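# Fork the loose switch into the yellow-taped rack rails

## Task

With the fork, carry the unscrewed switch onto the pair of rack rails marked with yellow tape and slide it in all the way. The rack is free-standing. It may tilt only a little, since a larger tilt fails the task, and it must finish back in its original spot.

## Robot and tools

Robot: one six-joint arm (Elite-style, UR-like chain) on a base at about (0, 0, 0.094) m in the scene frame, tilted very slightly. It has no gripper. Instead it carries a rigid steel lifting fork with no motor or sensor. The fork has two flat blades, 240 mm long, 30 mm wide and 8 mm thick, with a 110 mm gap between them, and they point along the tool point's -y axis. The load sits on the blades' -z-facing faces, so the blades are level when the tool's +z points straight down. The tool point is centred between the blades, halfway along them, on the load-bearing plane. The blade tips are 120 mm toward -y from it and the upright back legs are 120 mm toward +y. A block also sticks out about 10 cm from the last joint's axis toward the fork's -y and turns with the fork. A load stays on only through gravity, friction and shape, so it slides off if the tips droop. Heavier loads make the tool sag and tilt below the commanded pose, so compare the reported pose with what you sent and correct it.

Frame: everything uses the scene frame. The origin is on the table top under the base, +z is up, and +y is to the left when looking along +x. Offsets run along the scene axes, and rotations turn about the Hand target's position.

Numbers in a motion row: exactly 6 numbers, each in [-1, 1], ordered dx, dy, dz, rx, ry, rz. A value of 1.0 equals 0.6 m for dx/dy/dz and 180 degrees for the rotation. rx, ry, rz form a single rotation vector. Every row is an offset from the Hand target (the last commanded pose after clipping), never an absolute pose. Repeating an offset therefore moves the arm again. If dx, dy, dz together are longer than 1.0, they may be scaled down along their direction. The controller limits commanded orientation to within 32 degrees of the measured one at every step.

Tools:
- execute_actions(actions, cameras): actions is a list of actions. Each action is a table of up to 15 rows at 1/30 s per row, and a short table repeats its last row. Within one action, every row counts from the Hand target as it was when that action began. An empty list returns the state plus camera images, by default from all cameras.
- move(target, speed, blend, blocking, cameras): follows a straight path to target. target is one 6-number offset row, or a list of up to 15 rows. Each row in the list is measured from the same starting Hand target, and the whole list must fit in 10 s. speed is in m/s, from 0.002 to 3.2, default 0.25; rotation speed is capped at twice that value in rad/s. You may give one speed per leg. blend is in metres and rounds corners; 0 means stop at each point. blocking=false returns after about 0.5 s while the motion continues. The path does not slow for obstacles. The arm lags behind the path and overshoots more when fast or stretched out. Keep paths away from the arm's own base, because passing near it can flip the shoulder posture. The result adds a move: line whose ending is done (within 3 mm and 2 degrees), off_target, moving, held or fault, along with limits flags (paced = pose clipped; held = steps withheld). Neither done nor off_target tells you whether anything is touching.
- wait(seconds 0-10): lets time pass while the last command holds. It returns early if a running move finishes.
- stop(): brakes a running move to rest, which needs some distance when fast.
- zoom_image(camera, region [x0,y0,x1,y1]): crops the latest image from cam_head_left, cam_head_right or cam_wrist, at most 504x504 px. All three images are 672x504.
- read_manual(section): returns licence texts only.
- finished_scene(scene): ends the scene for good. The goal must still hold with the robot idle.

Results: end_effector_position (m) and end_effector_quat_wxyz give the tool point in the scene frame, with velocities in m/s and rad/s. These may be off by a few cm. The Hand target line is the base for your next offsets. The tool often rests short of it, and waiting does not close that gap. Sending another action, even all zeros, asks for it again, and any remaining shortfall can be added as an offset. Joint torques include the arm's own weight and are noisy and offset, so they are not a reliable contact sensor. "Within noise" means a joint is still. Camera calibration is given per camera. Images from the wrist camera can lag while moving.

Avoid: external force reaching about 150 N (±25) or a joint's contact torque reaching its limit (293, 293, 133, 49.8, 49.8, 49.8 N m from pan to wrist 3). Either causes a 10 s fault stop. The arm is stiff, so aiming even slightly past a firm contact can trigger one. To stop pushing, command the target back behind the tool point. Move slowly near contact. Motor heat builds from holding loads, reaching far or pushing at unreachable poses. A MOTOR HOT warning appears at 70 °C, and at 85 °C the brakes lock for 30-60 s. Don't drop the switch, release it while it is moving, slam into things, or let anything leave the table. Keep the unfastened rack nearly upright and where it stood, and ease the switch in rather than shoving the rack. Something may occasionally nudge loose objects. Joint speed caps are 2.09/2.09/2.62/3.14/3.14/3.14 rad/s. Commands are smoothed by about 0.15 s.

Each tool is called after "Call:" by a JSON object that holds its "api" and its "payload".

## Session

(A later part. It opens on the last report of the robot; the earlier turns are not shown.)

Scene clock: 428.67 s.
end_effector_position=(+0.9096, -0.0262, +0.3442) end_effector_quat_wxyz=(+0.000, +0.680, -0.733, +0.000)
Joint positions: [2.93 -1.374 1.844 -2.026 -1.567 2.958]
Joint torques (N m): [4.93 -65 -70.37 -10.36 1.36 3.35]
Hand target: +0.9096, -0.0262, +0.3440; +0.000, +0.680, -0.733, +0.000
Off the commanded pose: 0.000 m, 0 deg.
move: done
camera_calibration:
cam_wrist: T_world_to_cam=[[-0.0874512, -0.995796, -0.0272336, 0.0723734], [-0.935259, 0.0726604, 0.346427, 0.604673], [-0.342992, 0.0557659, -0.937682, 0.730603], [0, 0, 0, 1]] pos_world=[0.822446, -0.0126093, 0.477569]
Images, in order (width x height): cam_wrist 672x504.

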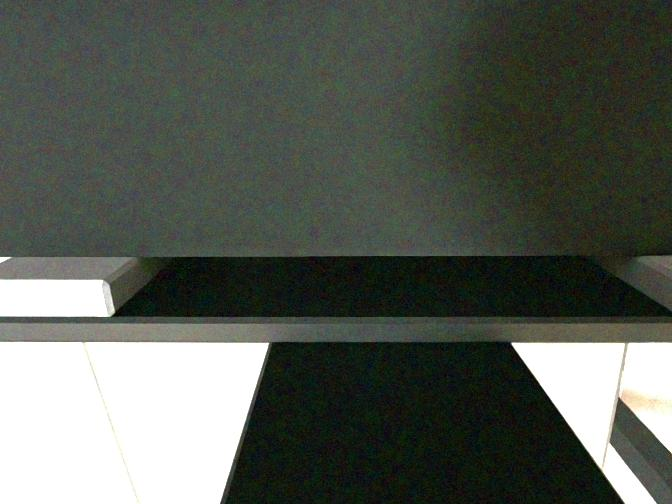

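Call:
{"api": "move", "payload": {"target": [[0, 0, -0.0167, 0, 0, 0], [-0.4488, 0.0333, -0.0167, 0, 0, 0], [-0.4488, 0.0333, 0.0517, 0, 0, 0]], "speed": [0.05, 0.2, 0.15], "blend": [0.004, 0.01, 0], "cameras": ["all"]}}

Call:
{"api": "zoom_image", "payload": {"camera": "cam_head_right", "region": [290, 100, 430, 240]}}

Call:
{"api": "zoom_image", "payload": {"camera": "cam_head_left", "region": [290, 100, 430, 240]}}

Scene clock: 440.70 s.
end_effector_position=(+0.6403, -0.0062, +0.3748) end_effector_quat_wxyz=(+0.000, +0.680, -0.733, +0.000)
Joint positions: [2.826 -1.873 2.246 -1.929 -1.568 2.854]
Joint torques (N m): [-22.39 -41.57 -96.72 -5.2 2.3 -2.22]
Hand target: +0.6403, -0.0062, +0.3750; +0.000, +0.680, -0.733, +0.000
Off the commanded pose: 0.000 m, 0 deg.
move: done
camera_calibration:
cam_wrist: T_world_to_cam=[[-0.0874525, -0.995796, -0.0272331, 0.0695814], [-0.935259, 0.0726619, 0.346427, 0.340848], [-0.342992, 0.0557659, -0.937682, 0.665847], [0, 0, 0, 1]] pos_world=[0.553246, 0.00739067, 0.508169]

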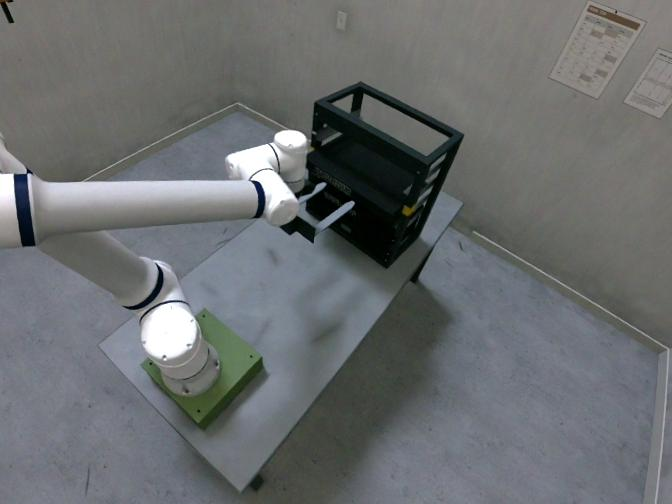

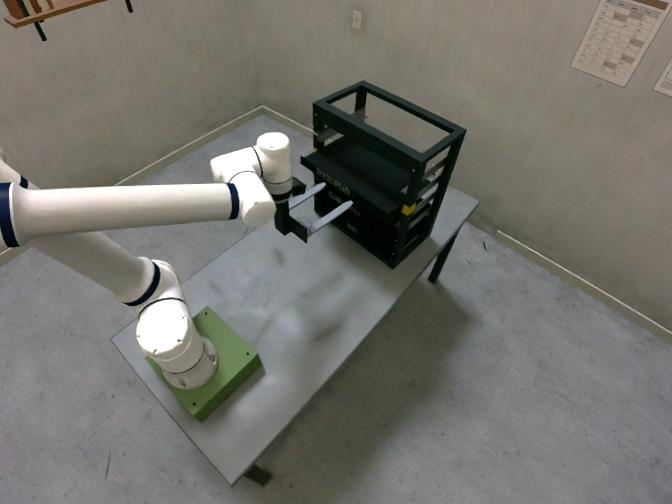

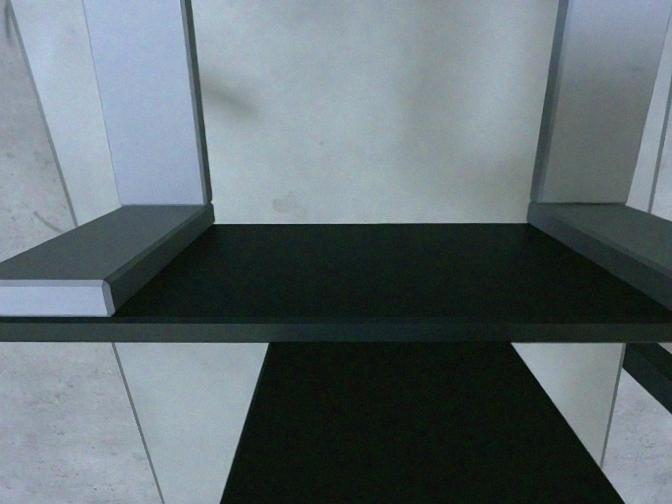

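Scaled by 3.600.

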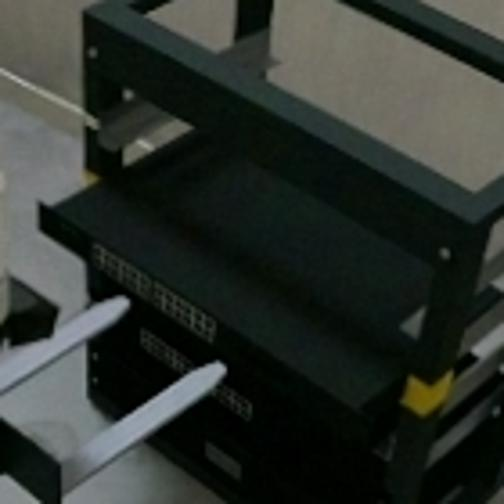

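Scaled by 3.600.

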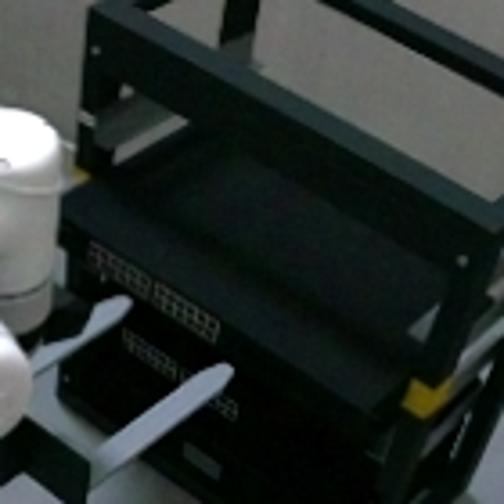

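Call:
{"api": "move", "payload": {"target": [[0.04, -0.003, 0, 0, 0, 0], [0.1632, -0.0121, 0, 0, 0, 0]], "speed": [0.06, 0.03], "blend": [0.01, 0], "cameras": ["cam_head_left", "cam_head_right"]}}

Call:
{"api": "zoom_image", "payload": {"camera": "cam_head_right", "region": [290, 100, 430, 240]}}

Call:
{"api": "zoom_image", "payload": {"camera": "cam_head_left", "region": [290, 100, 430, 240]}}

Scene clock: 453.87 s.
end_effector_position=(+0.7380, -0.0135, +0.3750) end_effector_quat_wxyz=(+0.000, +0.680, -0.733, +0.000)
Joint positions: [2.875 -1.684 2.105 -1.977 -1.568 2.903]
Joint torques (N m): [9.13 -33.62 -110.17 -16.6 3.34 3.32]
Hand target: +0.7382, -0.0135, +0.3750; +0.000, +0.680, -0.733, +0.000
Off the commanded pose: 0.000 m, 0 deg.
move: done
Images, in order (width x height): cam_head_left 672x504, cam_head_right 672x504.

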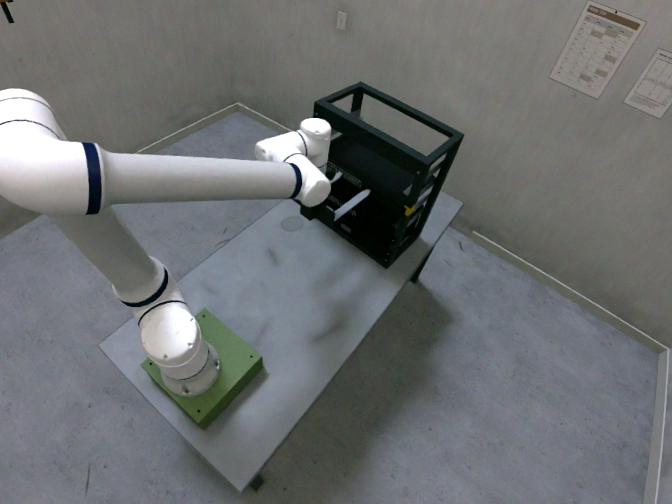

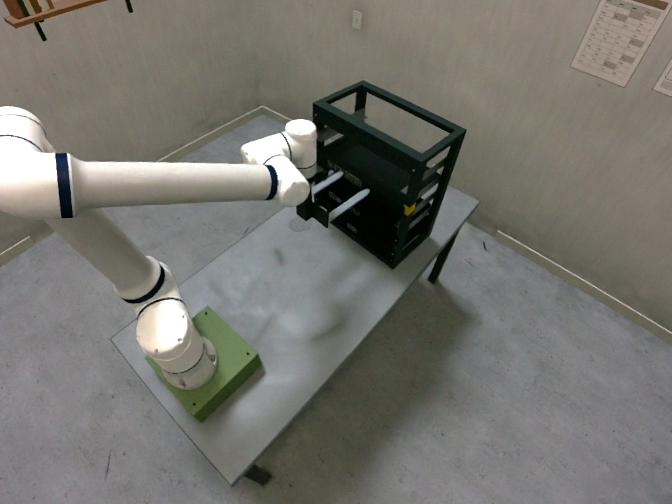

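Scaled by 3.600.

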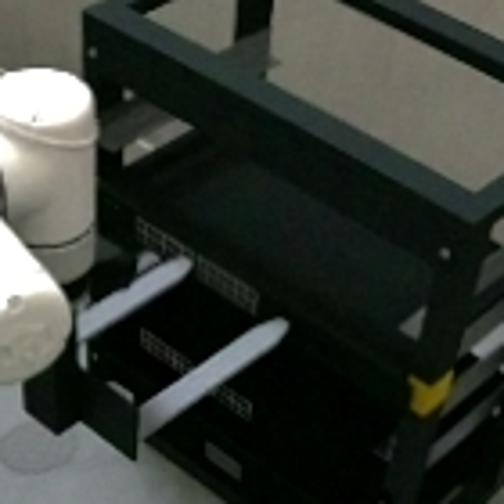

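Scaled by 3.600.

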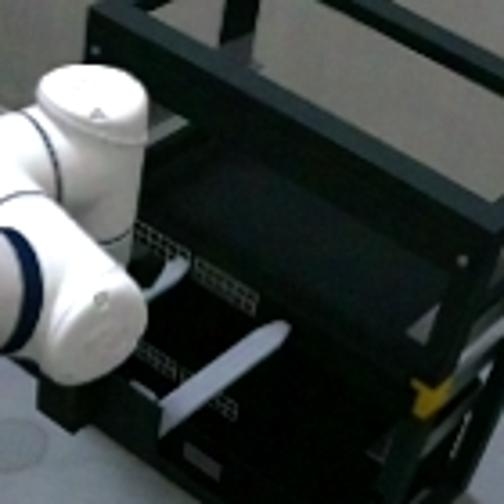

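Call:
{"api": "move", "payload": {"target": [0.0083, -0.0006, 0, 0, 0, 0], "speed": 0.01}}

Call:
{"api": "move", "payload": {"target": [0.0033, -0.0002, 0, 0, 0, 0], "speed": 0.01, "cameras": ["cam_head_left", "cam_head_right"]}}

Call:
{"api": "zoom_image", "payload": {"camera": "cam_head_right", "region": [290, 100, 430, 240]}}

Call:
{"api": "zoom_image", "payload": {"camera": "cam_head_right", "region": [370, 170, 430, 230]}}

Scene clock: 460.67 s.
end_effector_position=(+0.7430, -0.0138, +0.3750) end_effector_quat_wxyz=(+0.000, +0.680, -0.733, +0.000)
Joint positions: [2.877 -1.675 2.097 -1.978 -1.568 2.905]
Joint torques (N m): [8.71 -33.39 -110.27 -16.37 2.64 3.34]
Hand target: +0.7432, -0.0138, +0.3750; +0.000, +0.680, -0.733, +0.000
Off the commanded pose: 0.000 m, 0 deg.
move: done

Scene clock: 461.37 s.
end_effector_position=(+0.7451, -0.0140, +0.3750) end_effector_quat_wxyz=(+0.000, +0.680, -0.733, +0.000)
Joint positions: [2.878 -1.671 2.094 -1.979 -1.568 2.906]
Joint torques (N m): [10.63 -35.67 -109.97 -16.58 3.48 3.27]
Hand target: +0.7452, -0.0140, +0.3750; +0.000, +0.680, -0.733, +0.000
Off the commanded pose: 0.000 m, 0 deg.
move: done
Images, in order (width x height): cam_head_left 672x504, cam_head_right 672x504.

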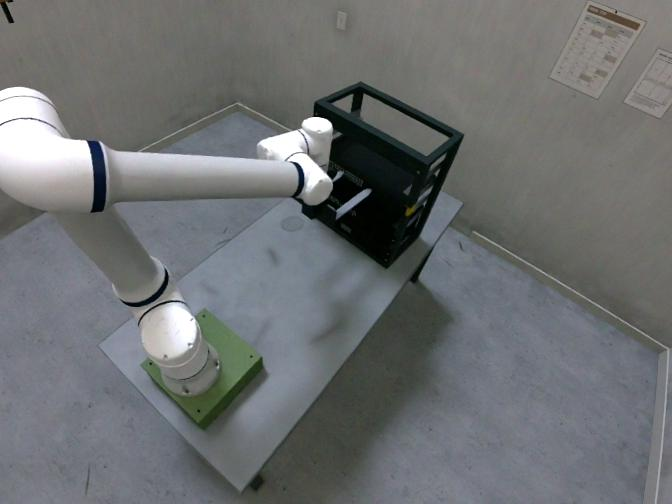

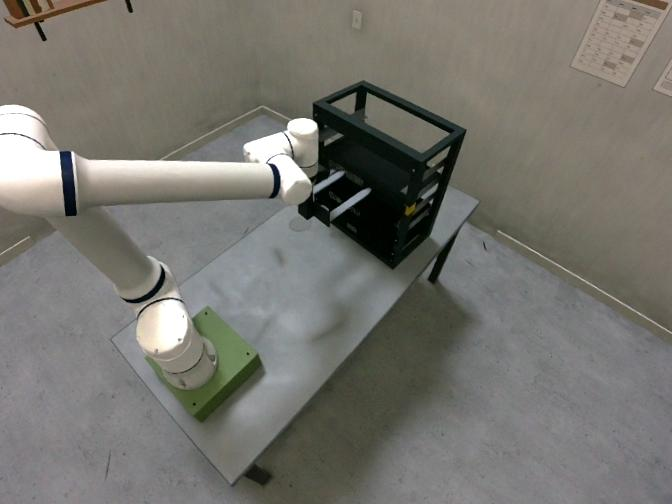

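Scaled by 3.600.

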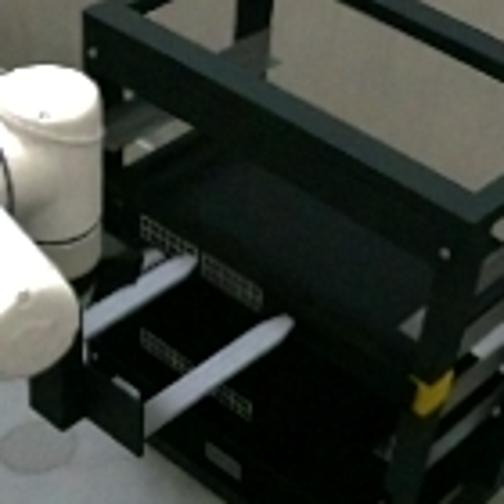

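Scaled by 8.400.

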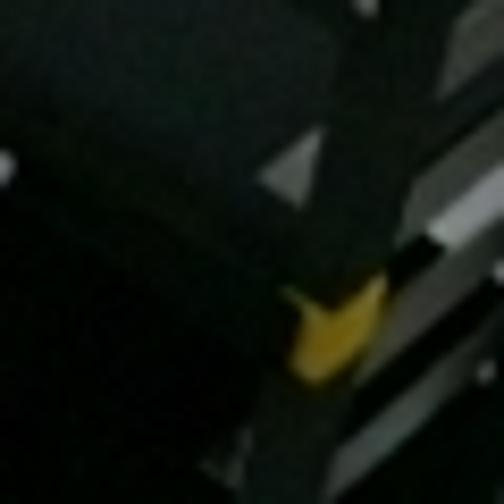

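Call:
{"api": "move", "payload": {"target": [0.0025, -0.0002, 0, 0, 0, 0], "speed": 0.01}}

Call:
{"api": "move", "payload": {"target": [0.0017, -0.0001, 0, 0, 0, 0], "speed": 0.01}}

Call:
{"api": "move", "payload": {"target": [0.0017, -0.0001, 0, 0, 0, 0], "speed": 0.01, "cameras": ["cam_head_left", "cam_head_right"]}}

Call:
{"api": "zoom_image", "payload": {"camera": "cam_head_right", "region": [290, 100, 430, 240]}}

Call:
{"api": "zoom_image", "payload": {"camera": "cam_head_right", "region": [370, 170, 430, 230]}}

Scene clock: 467.80 s.
end_effector_position=(+0.7466, -0.0141, +0.3750) end_effector_quat_wxyz=(+0.000, +0.680, -0.733, +0.000)
Joint positions: [2.879 -1.668 2.091 -1.979 -1.568 2.907]
Joint torques (N m): [9.38 -33.64 -110.38 -16.53 3.24 3.38]
Hand target: +0.7467, -0.0141, +0.3750; +0.000, +0.680, -0.733, +0.000
Off the commanded pose: 0.000 m, 0 deg.
move: done

Scene clock: 468.50 s.
end_effector_position=(+0.7476, -0.0141, +0.3750) end_effector_quat_wxyz=(+0.000, +0.680, -0.733, +0.000)
Joint positions: [2.879 -1.666 2.09 -1.98 -1.568 2.907]
Joint torques (N m): [9.55 -35.06 -110.04 -16.25 3.48 3.3]
Hand target: +0.7477, -0.0141, +0.3750; +0.000, +0.680, -0.733, +0.000
Off the commanded pose: 0.000 m, 0 deg.
move: done

Scene clock: 469.20 s.
end_effector_position=(+0.7487, -0.0142, +0.3750) end_effector_quat_wxyz=(+0.000, +0.680, -0.733, +0.000)
Joint positions: [2.88 -1.664 2.088 -1.98 -1.568 2.908]
Joint torques (N m): [8.77 -34.93 -109.95 -16.52 3.38 3.38]
Hand target: +0.7487, -0.0142, +0.3750; +0.000, +0.680, -0.733, +0.000
Off the commanded pose: 0.000 m, 0 deg.
move: done
Images, in order (width x height): cam_head_left 672x504, cam_head_right 672x504.

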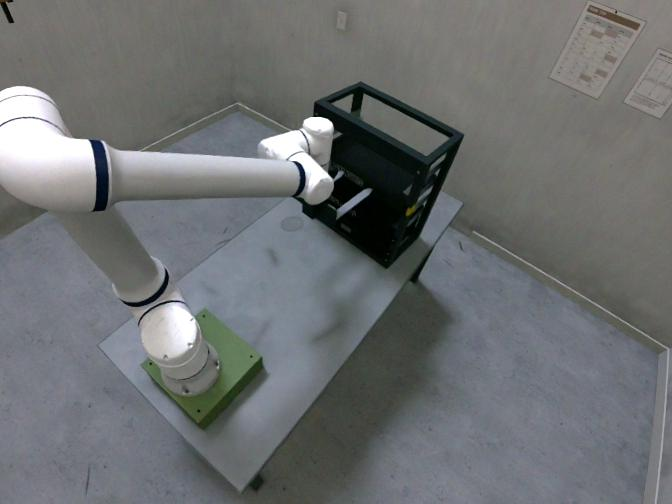

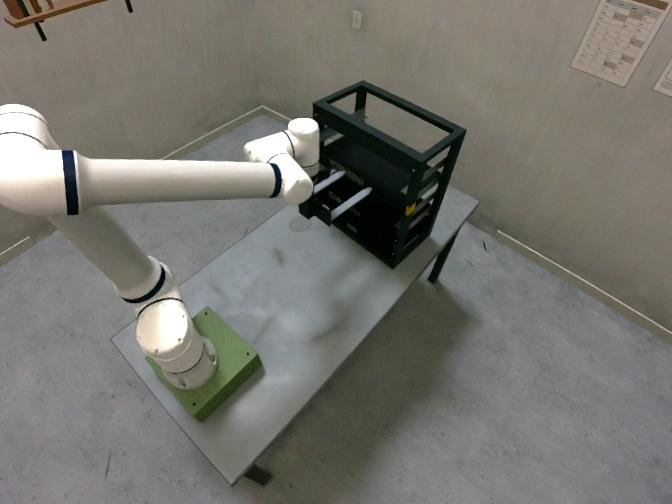

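Scaled by 3.600.

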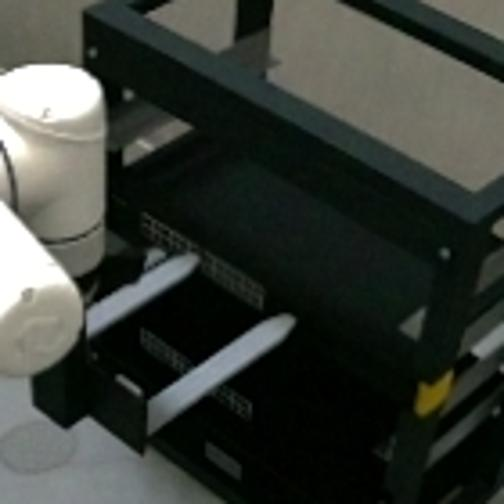

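Scaled by 8.400.

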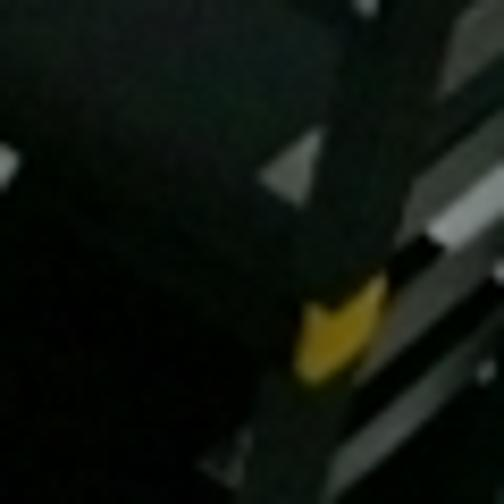

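Call:
{"api": "move", "payload": {"target": [0.0025, -0.0002, 0, 0, 0, 0], "speed": 0.008}}

Call:
{"api": "move", "payload": {"target": [0.0025, -0.0002, 0, 0, 0, 0], "speed": 0.008, "cameras": ["cam_head_left", "cam_head_right"]}}

Call:
{"api": "zoom_image", "payload": {"camera": "cam_head_right", "region": [370, 170, 430, 230]}}

Call:
{"api": "zoom_image", "payload": {"camera": "cam_head_right", "region": [300, 120, 360, 180]}}

Scene clock: 475.03 s.
end_effector_position=(+0.7501, -0.0143, +0.3750) end_effector_quat_wxyz=(+0.000, +0.680, -0.733, +0.000)
Joint positions: [2.88 -1.662 2.086 -1.98 -1.568 2.908]
Joint torques (N m): [9.54 -33.47 -110.21 -16.39 3.43 3.57]
Hand target: +0.7502, -0.0143, +0.3750; +0.000, +0.680, -0.733, +0.000
Off the commanded pose: 0.000 m, 0 deg.
move: done

Scene clock: 475.73 s.
end_effector_position=(+0.7516, -0.0144, +0.3750) end_effector_quat_wxyz=(+0.000, +0.680, -0.733, +0.000)
Joint positions: [2.881 -1.659 2.083 -1.98 -1.568 2.909]
Joint torques (N m): [9.5 -26.64 -113.51 -16.74 3.22 3.7]
Hand target: +0.7517, -0.0144, +0.3750; +0.000, +0.680, -0.733, +0.000
Off the commanded pose: 0.000 m, 0 deg.
move: done
Images, in order (width x height): cam_head_left 672x504, cam_head_right 672x504.

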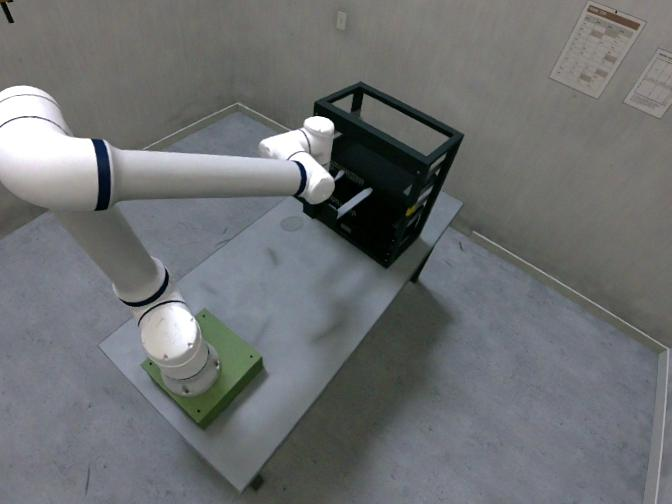

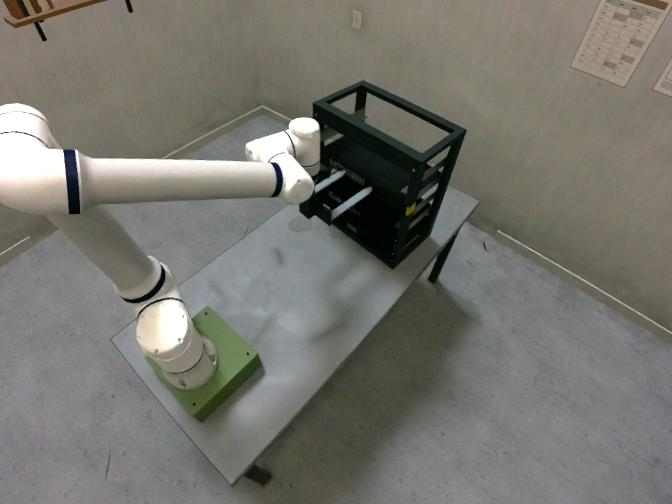

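Scaled by 8.400.

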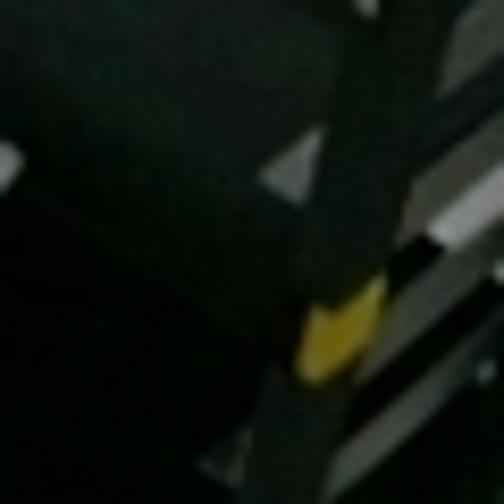

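Scaled by 8.400.

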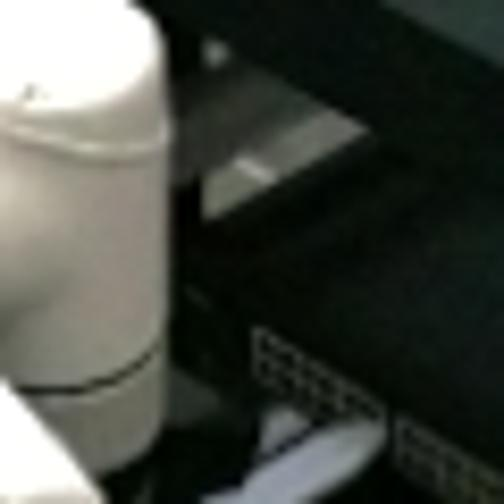

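Call:
{"api": "zoom_image", "payload": {"camera": "cam_head_right", "region": [290, 100, 430, 240]}}

Call:
{"api": "zoom_image", "payload": {"camera": "cam_head_left", "region": [380, 180, 440, 240]}}

Scaled by 3.600.

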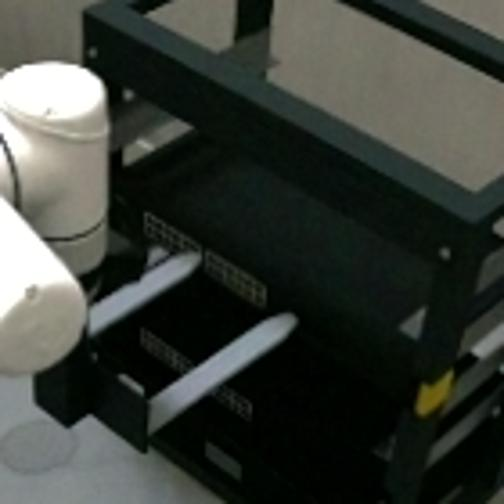

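Scaled by 8.400.

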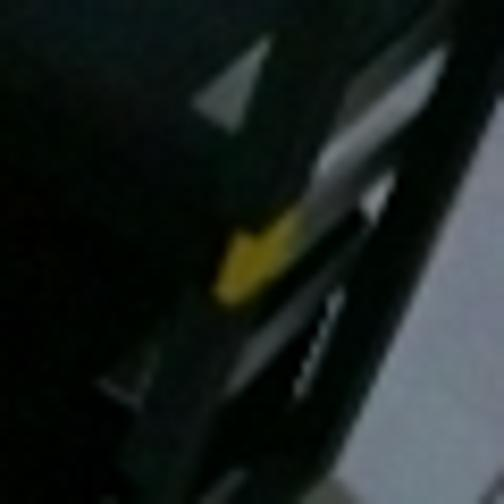

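Call:
{"api": "zoom_image", "payload": {"camera": "cam_head_right", "region": [320, 150, 380, 220]}}

Call:
{"api": "zoom_image", "payload": {"camera": "cam_head_left", "region": [320, 150, 380, 220]}}

Scaled by 7.200.

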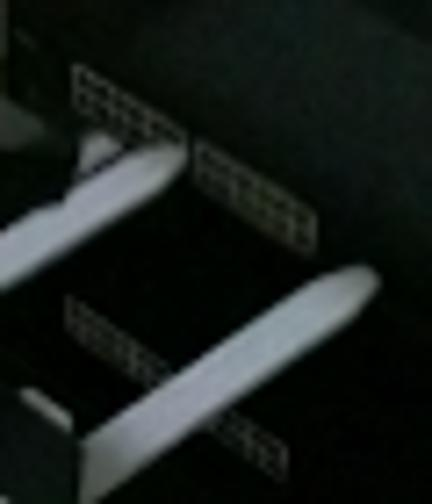

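Scaled by 7.200.

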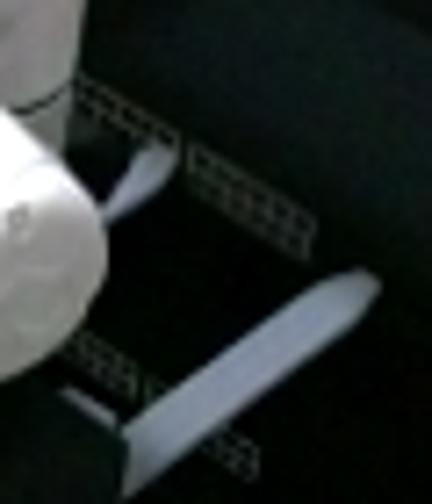

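Call:
{"api": "move", "payload": {"target": [0.0017, -0.0001, 0, 0, 0, 0], "speed": 0.008}}

Call:
{"api": "move", "payload": {"target": [0.0017, -0.0001, 0, 0, 0, 0], "speed": 0.008, "cameras": ["cam_head_left", "cam_head_right"]}}

Call:
{"api": "zoom_image", "payload": {"camera": "cam_head_right", "region": [320, 150, 380, 220]}}

Call:
{"api": "zoom_image", "payload": {"camera": "cam_head_right", "region": [370, 170, 430, 230]}}

Scene clock: 503.50 s.
end_effector_position=(+0.7526, -0.0145, +0.3749) end_effector_quat_wxyz=(+0.000, +0.680, -0.733, +0.000)
Joint positions: [2.881 -1.657 2.082 -1.981 -1.568 2.909]
Joint torques (N m): [6.13 -13.49 -131.02 -26.2 3.91 7.87]
Hand target: +0.7527, -0.0145, +0.3750; +0.000, +0.680, -0.733, +0.000
Off the commanded pose: 0.000 m, 0 deg.
move: done

Scene clock: 513.97 s.
end_effector_position=(+0.7517, -0.0141, +0.3734) end_effector_quat_wxyz=(+0.001, +0.680, -0.733, -0.002)
Joint positions: [2.882 -1.656 2.082 -1.977 -1.568 2.909]
Joint torques (N m): [-6.46 -49.39 -82.82 -8.21 -0.07 0.57]
Hand target: +0.7517, -0.0141, +0.3734; +0.001, +0.680, -0.733, -0.002 (not the last commanded pose)
Off the commanded pose: 0.003 m, 0 deg.
FORCE FAULT: contact force on the arm reached its limit, and the arm stopped for 10 seconds. The contact can be on any part of the arm, not only on its tool. That time counts as 20 of the actions that you can send in this scene. The arm's remaining commands of this call were not run. The arm's target is now where it stood when the stop ended, not its last command. The arm accepts commands again.
move: fault
Images, in order (width x height): cam_head_left 672x504, cam_head_right 672x504.

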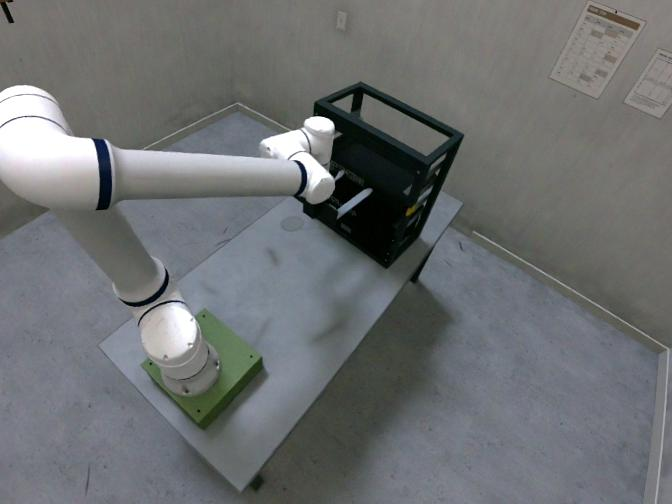

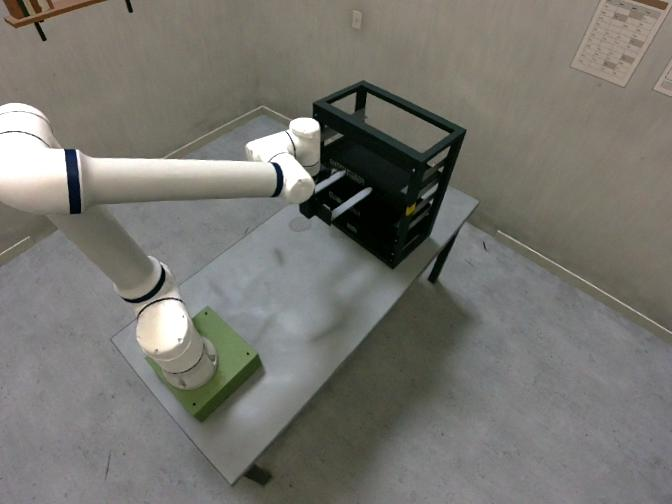

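Scaled by 7.200.

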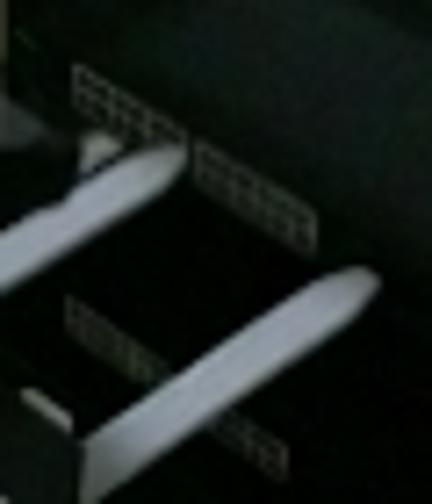

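Scaled by 8.400.

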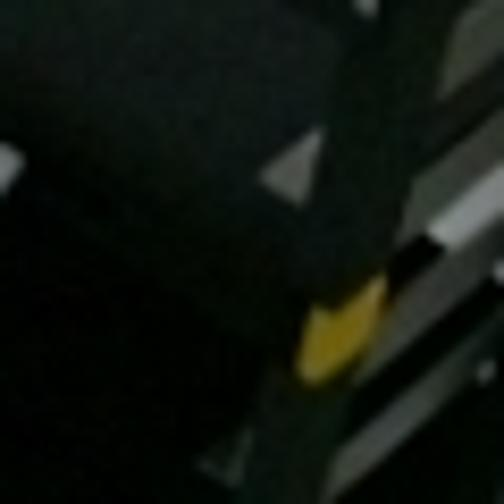

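Call:
{"api": "move", "payload": {"target": [[-0.02, 0.0015, 0, 0, 0, 0], [-0.3, 0.0223, 0.0, 0, 0, 0]], "speed": [0.05, 0.2], "blend": [0.01, 0], "cameras": ["all"]}}

Call:
{"api": "zoom_image", "payload": {"camera": "cam_head_right", "region": [300, 80, 480, 260]}}

Call:
{"api": "zoom_image", "payload": {"camera": "cam_head_left", "region": [290, 70, 470, 280]}}

Call:
{"api": "zoom_image", "payload": {"camera": "cam_head_right", "region": [305, 130, 365, 190]}}

Call:
{"api": "zoom_image", "payload": {"camera": "cam_head_right", "region": [370, 170, 430, 230]}}

Scene clock: 520.57 s.
end_effector_position=(+0.5719, -0.0007, +0.3734) end_effector_quat_wxyz=(+0.001, +0.680, -0.733, -0.002)
Joint positions: [2.778 -2.022 2.331 -1.861 -1.57 2.806]
Joint torques (N m): [-21.77 -31.5 -73.99 -5.4 2.26 -2.24]
Hand target: +0.5717, -0.0007, +0.3734; +0.001, +0.680, -0.733, -0.002
Off the commanded pose: 0.000 m, 0 deg.
move: done; blend cut to 0.006 m at target 1
camera_calibration:
cam_wrist: T_world_to_cam=[[-0.0870596, -0.995816, -0.0277613, 0.0689682], [-0.933719, 0.0718533, 0.350722, 0.274434], [-0.34726, 0.056455, -0.936068, 0.642472], [0, 0, 0, 1]] pos_world=[0.485353, 0.01269, 0.507062]

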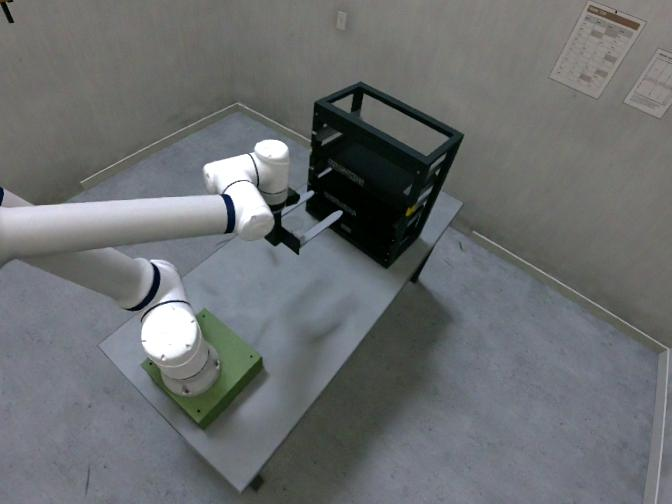

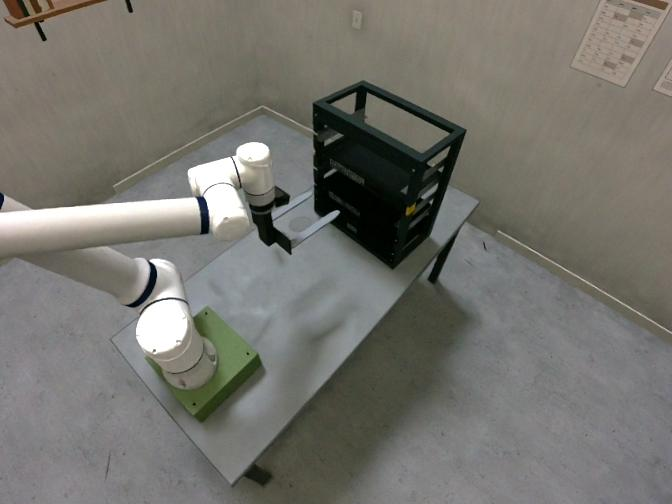

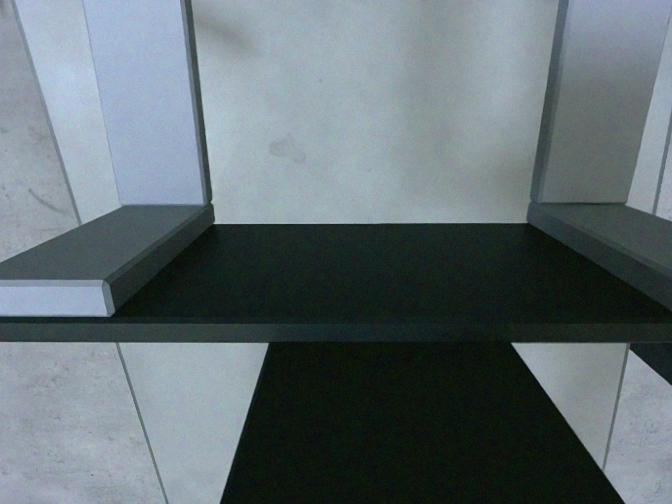

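Scaled by 2.800.

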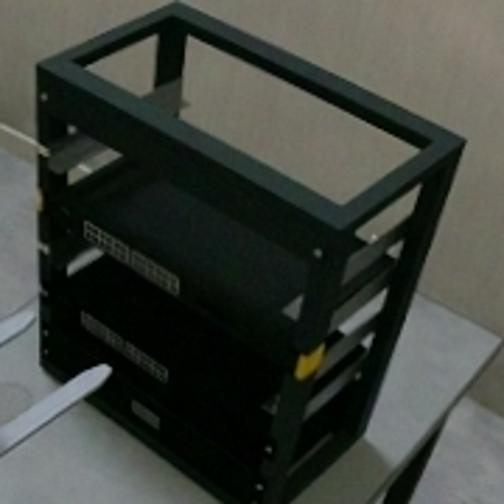

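Scaled by 2.400.

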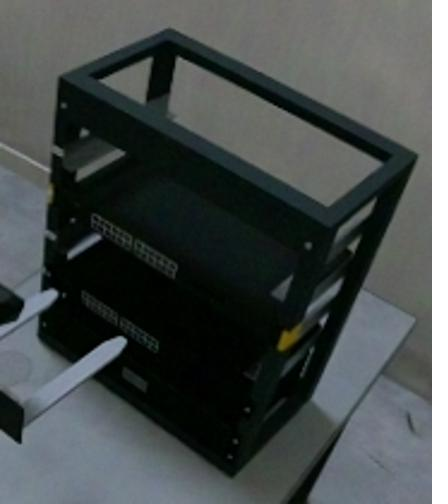

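Scaled by 8.400.

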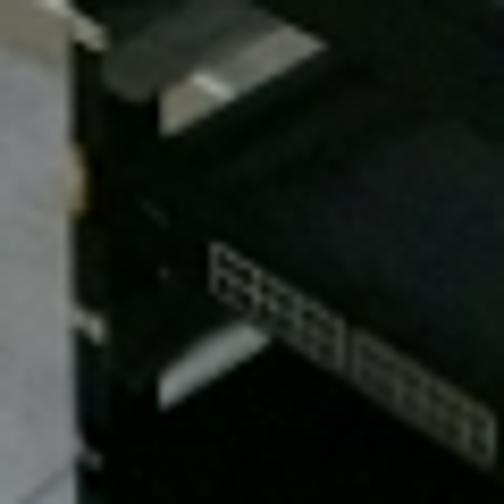

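Scaled by 8.400.

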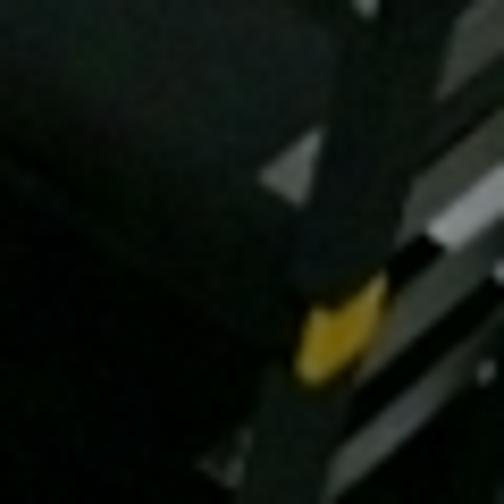

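Call:
{"api": "zoom_image", "payload": {"camera": "cam_head_left", "region": [360, 230, 420, 290]}}

Call:
{"api": "zoom_image", "payload": {"camera": "cam_head_left", "region": [430, 110, 490, 170]}}

Call:
{"api": "zoom_image", "payload": {"camera": "cam_head_left", "region": [300, 70, 380, 150]}}

Scaled by 8.400.

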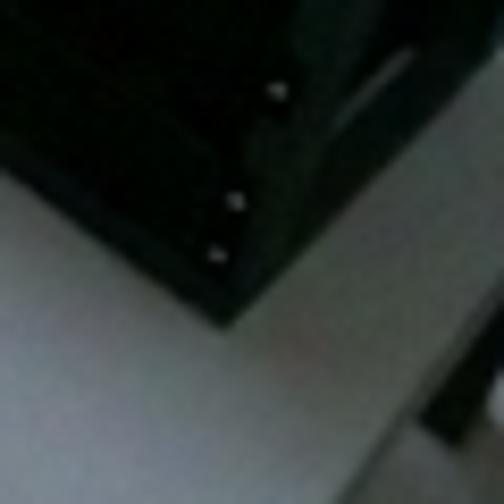

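Scaled by 8.400.

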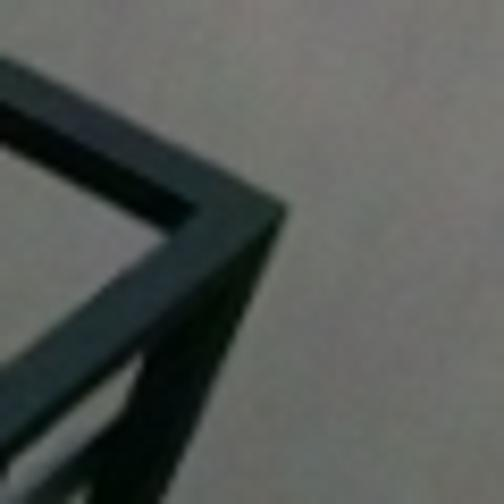

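Scaled by 6.300.

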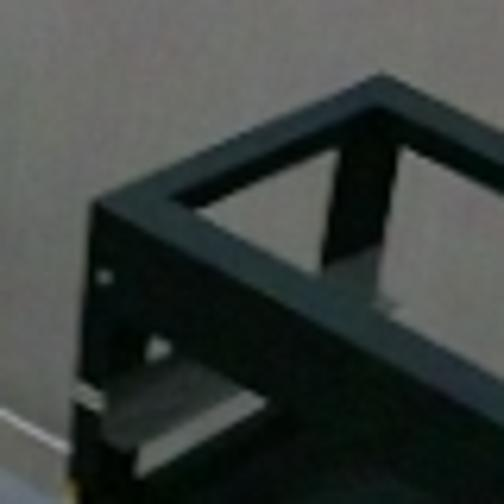

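Call:
{"api": "finished_scene", "payload": {"scene": 1}}

The scene is finished: the task was done.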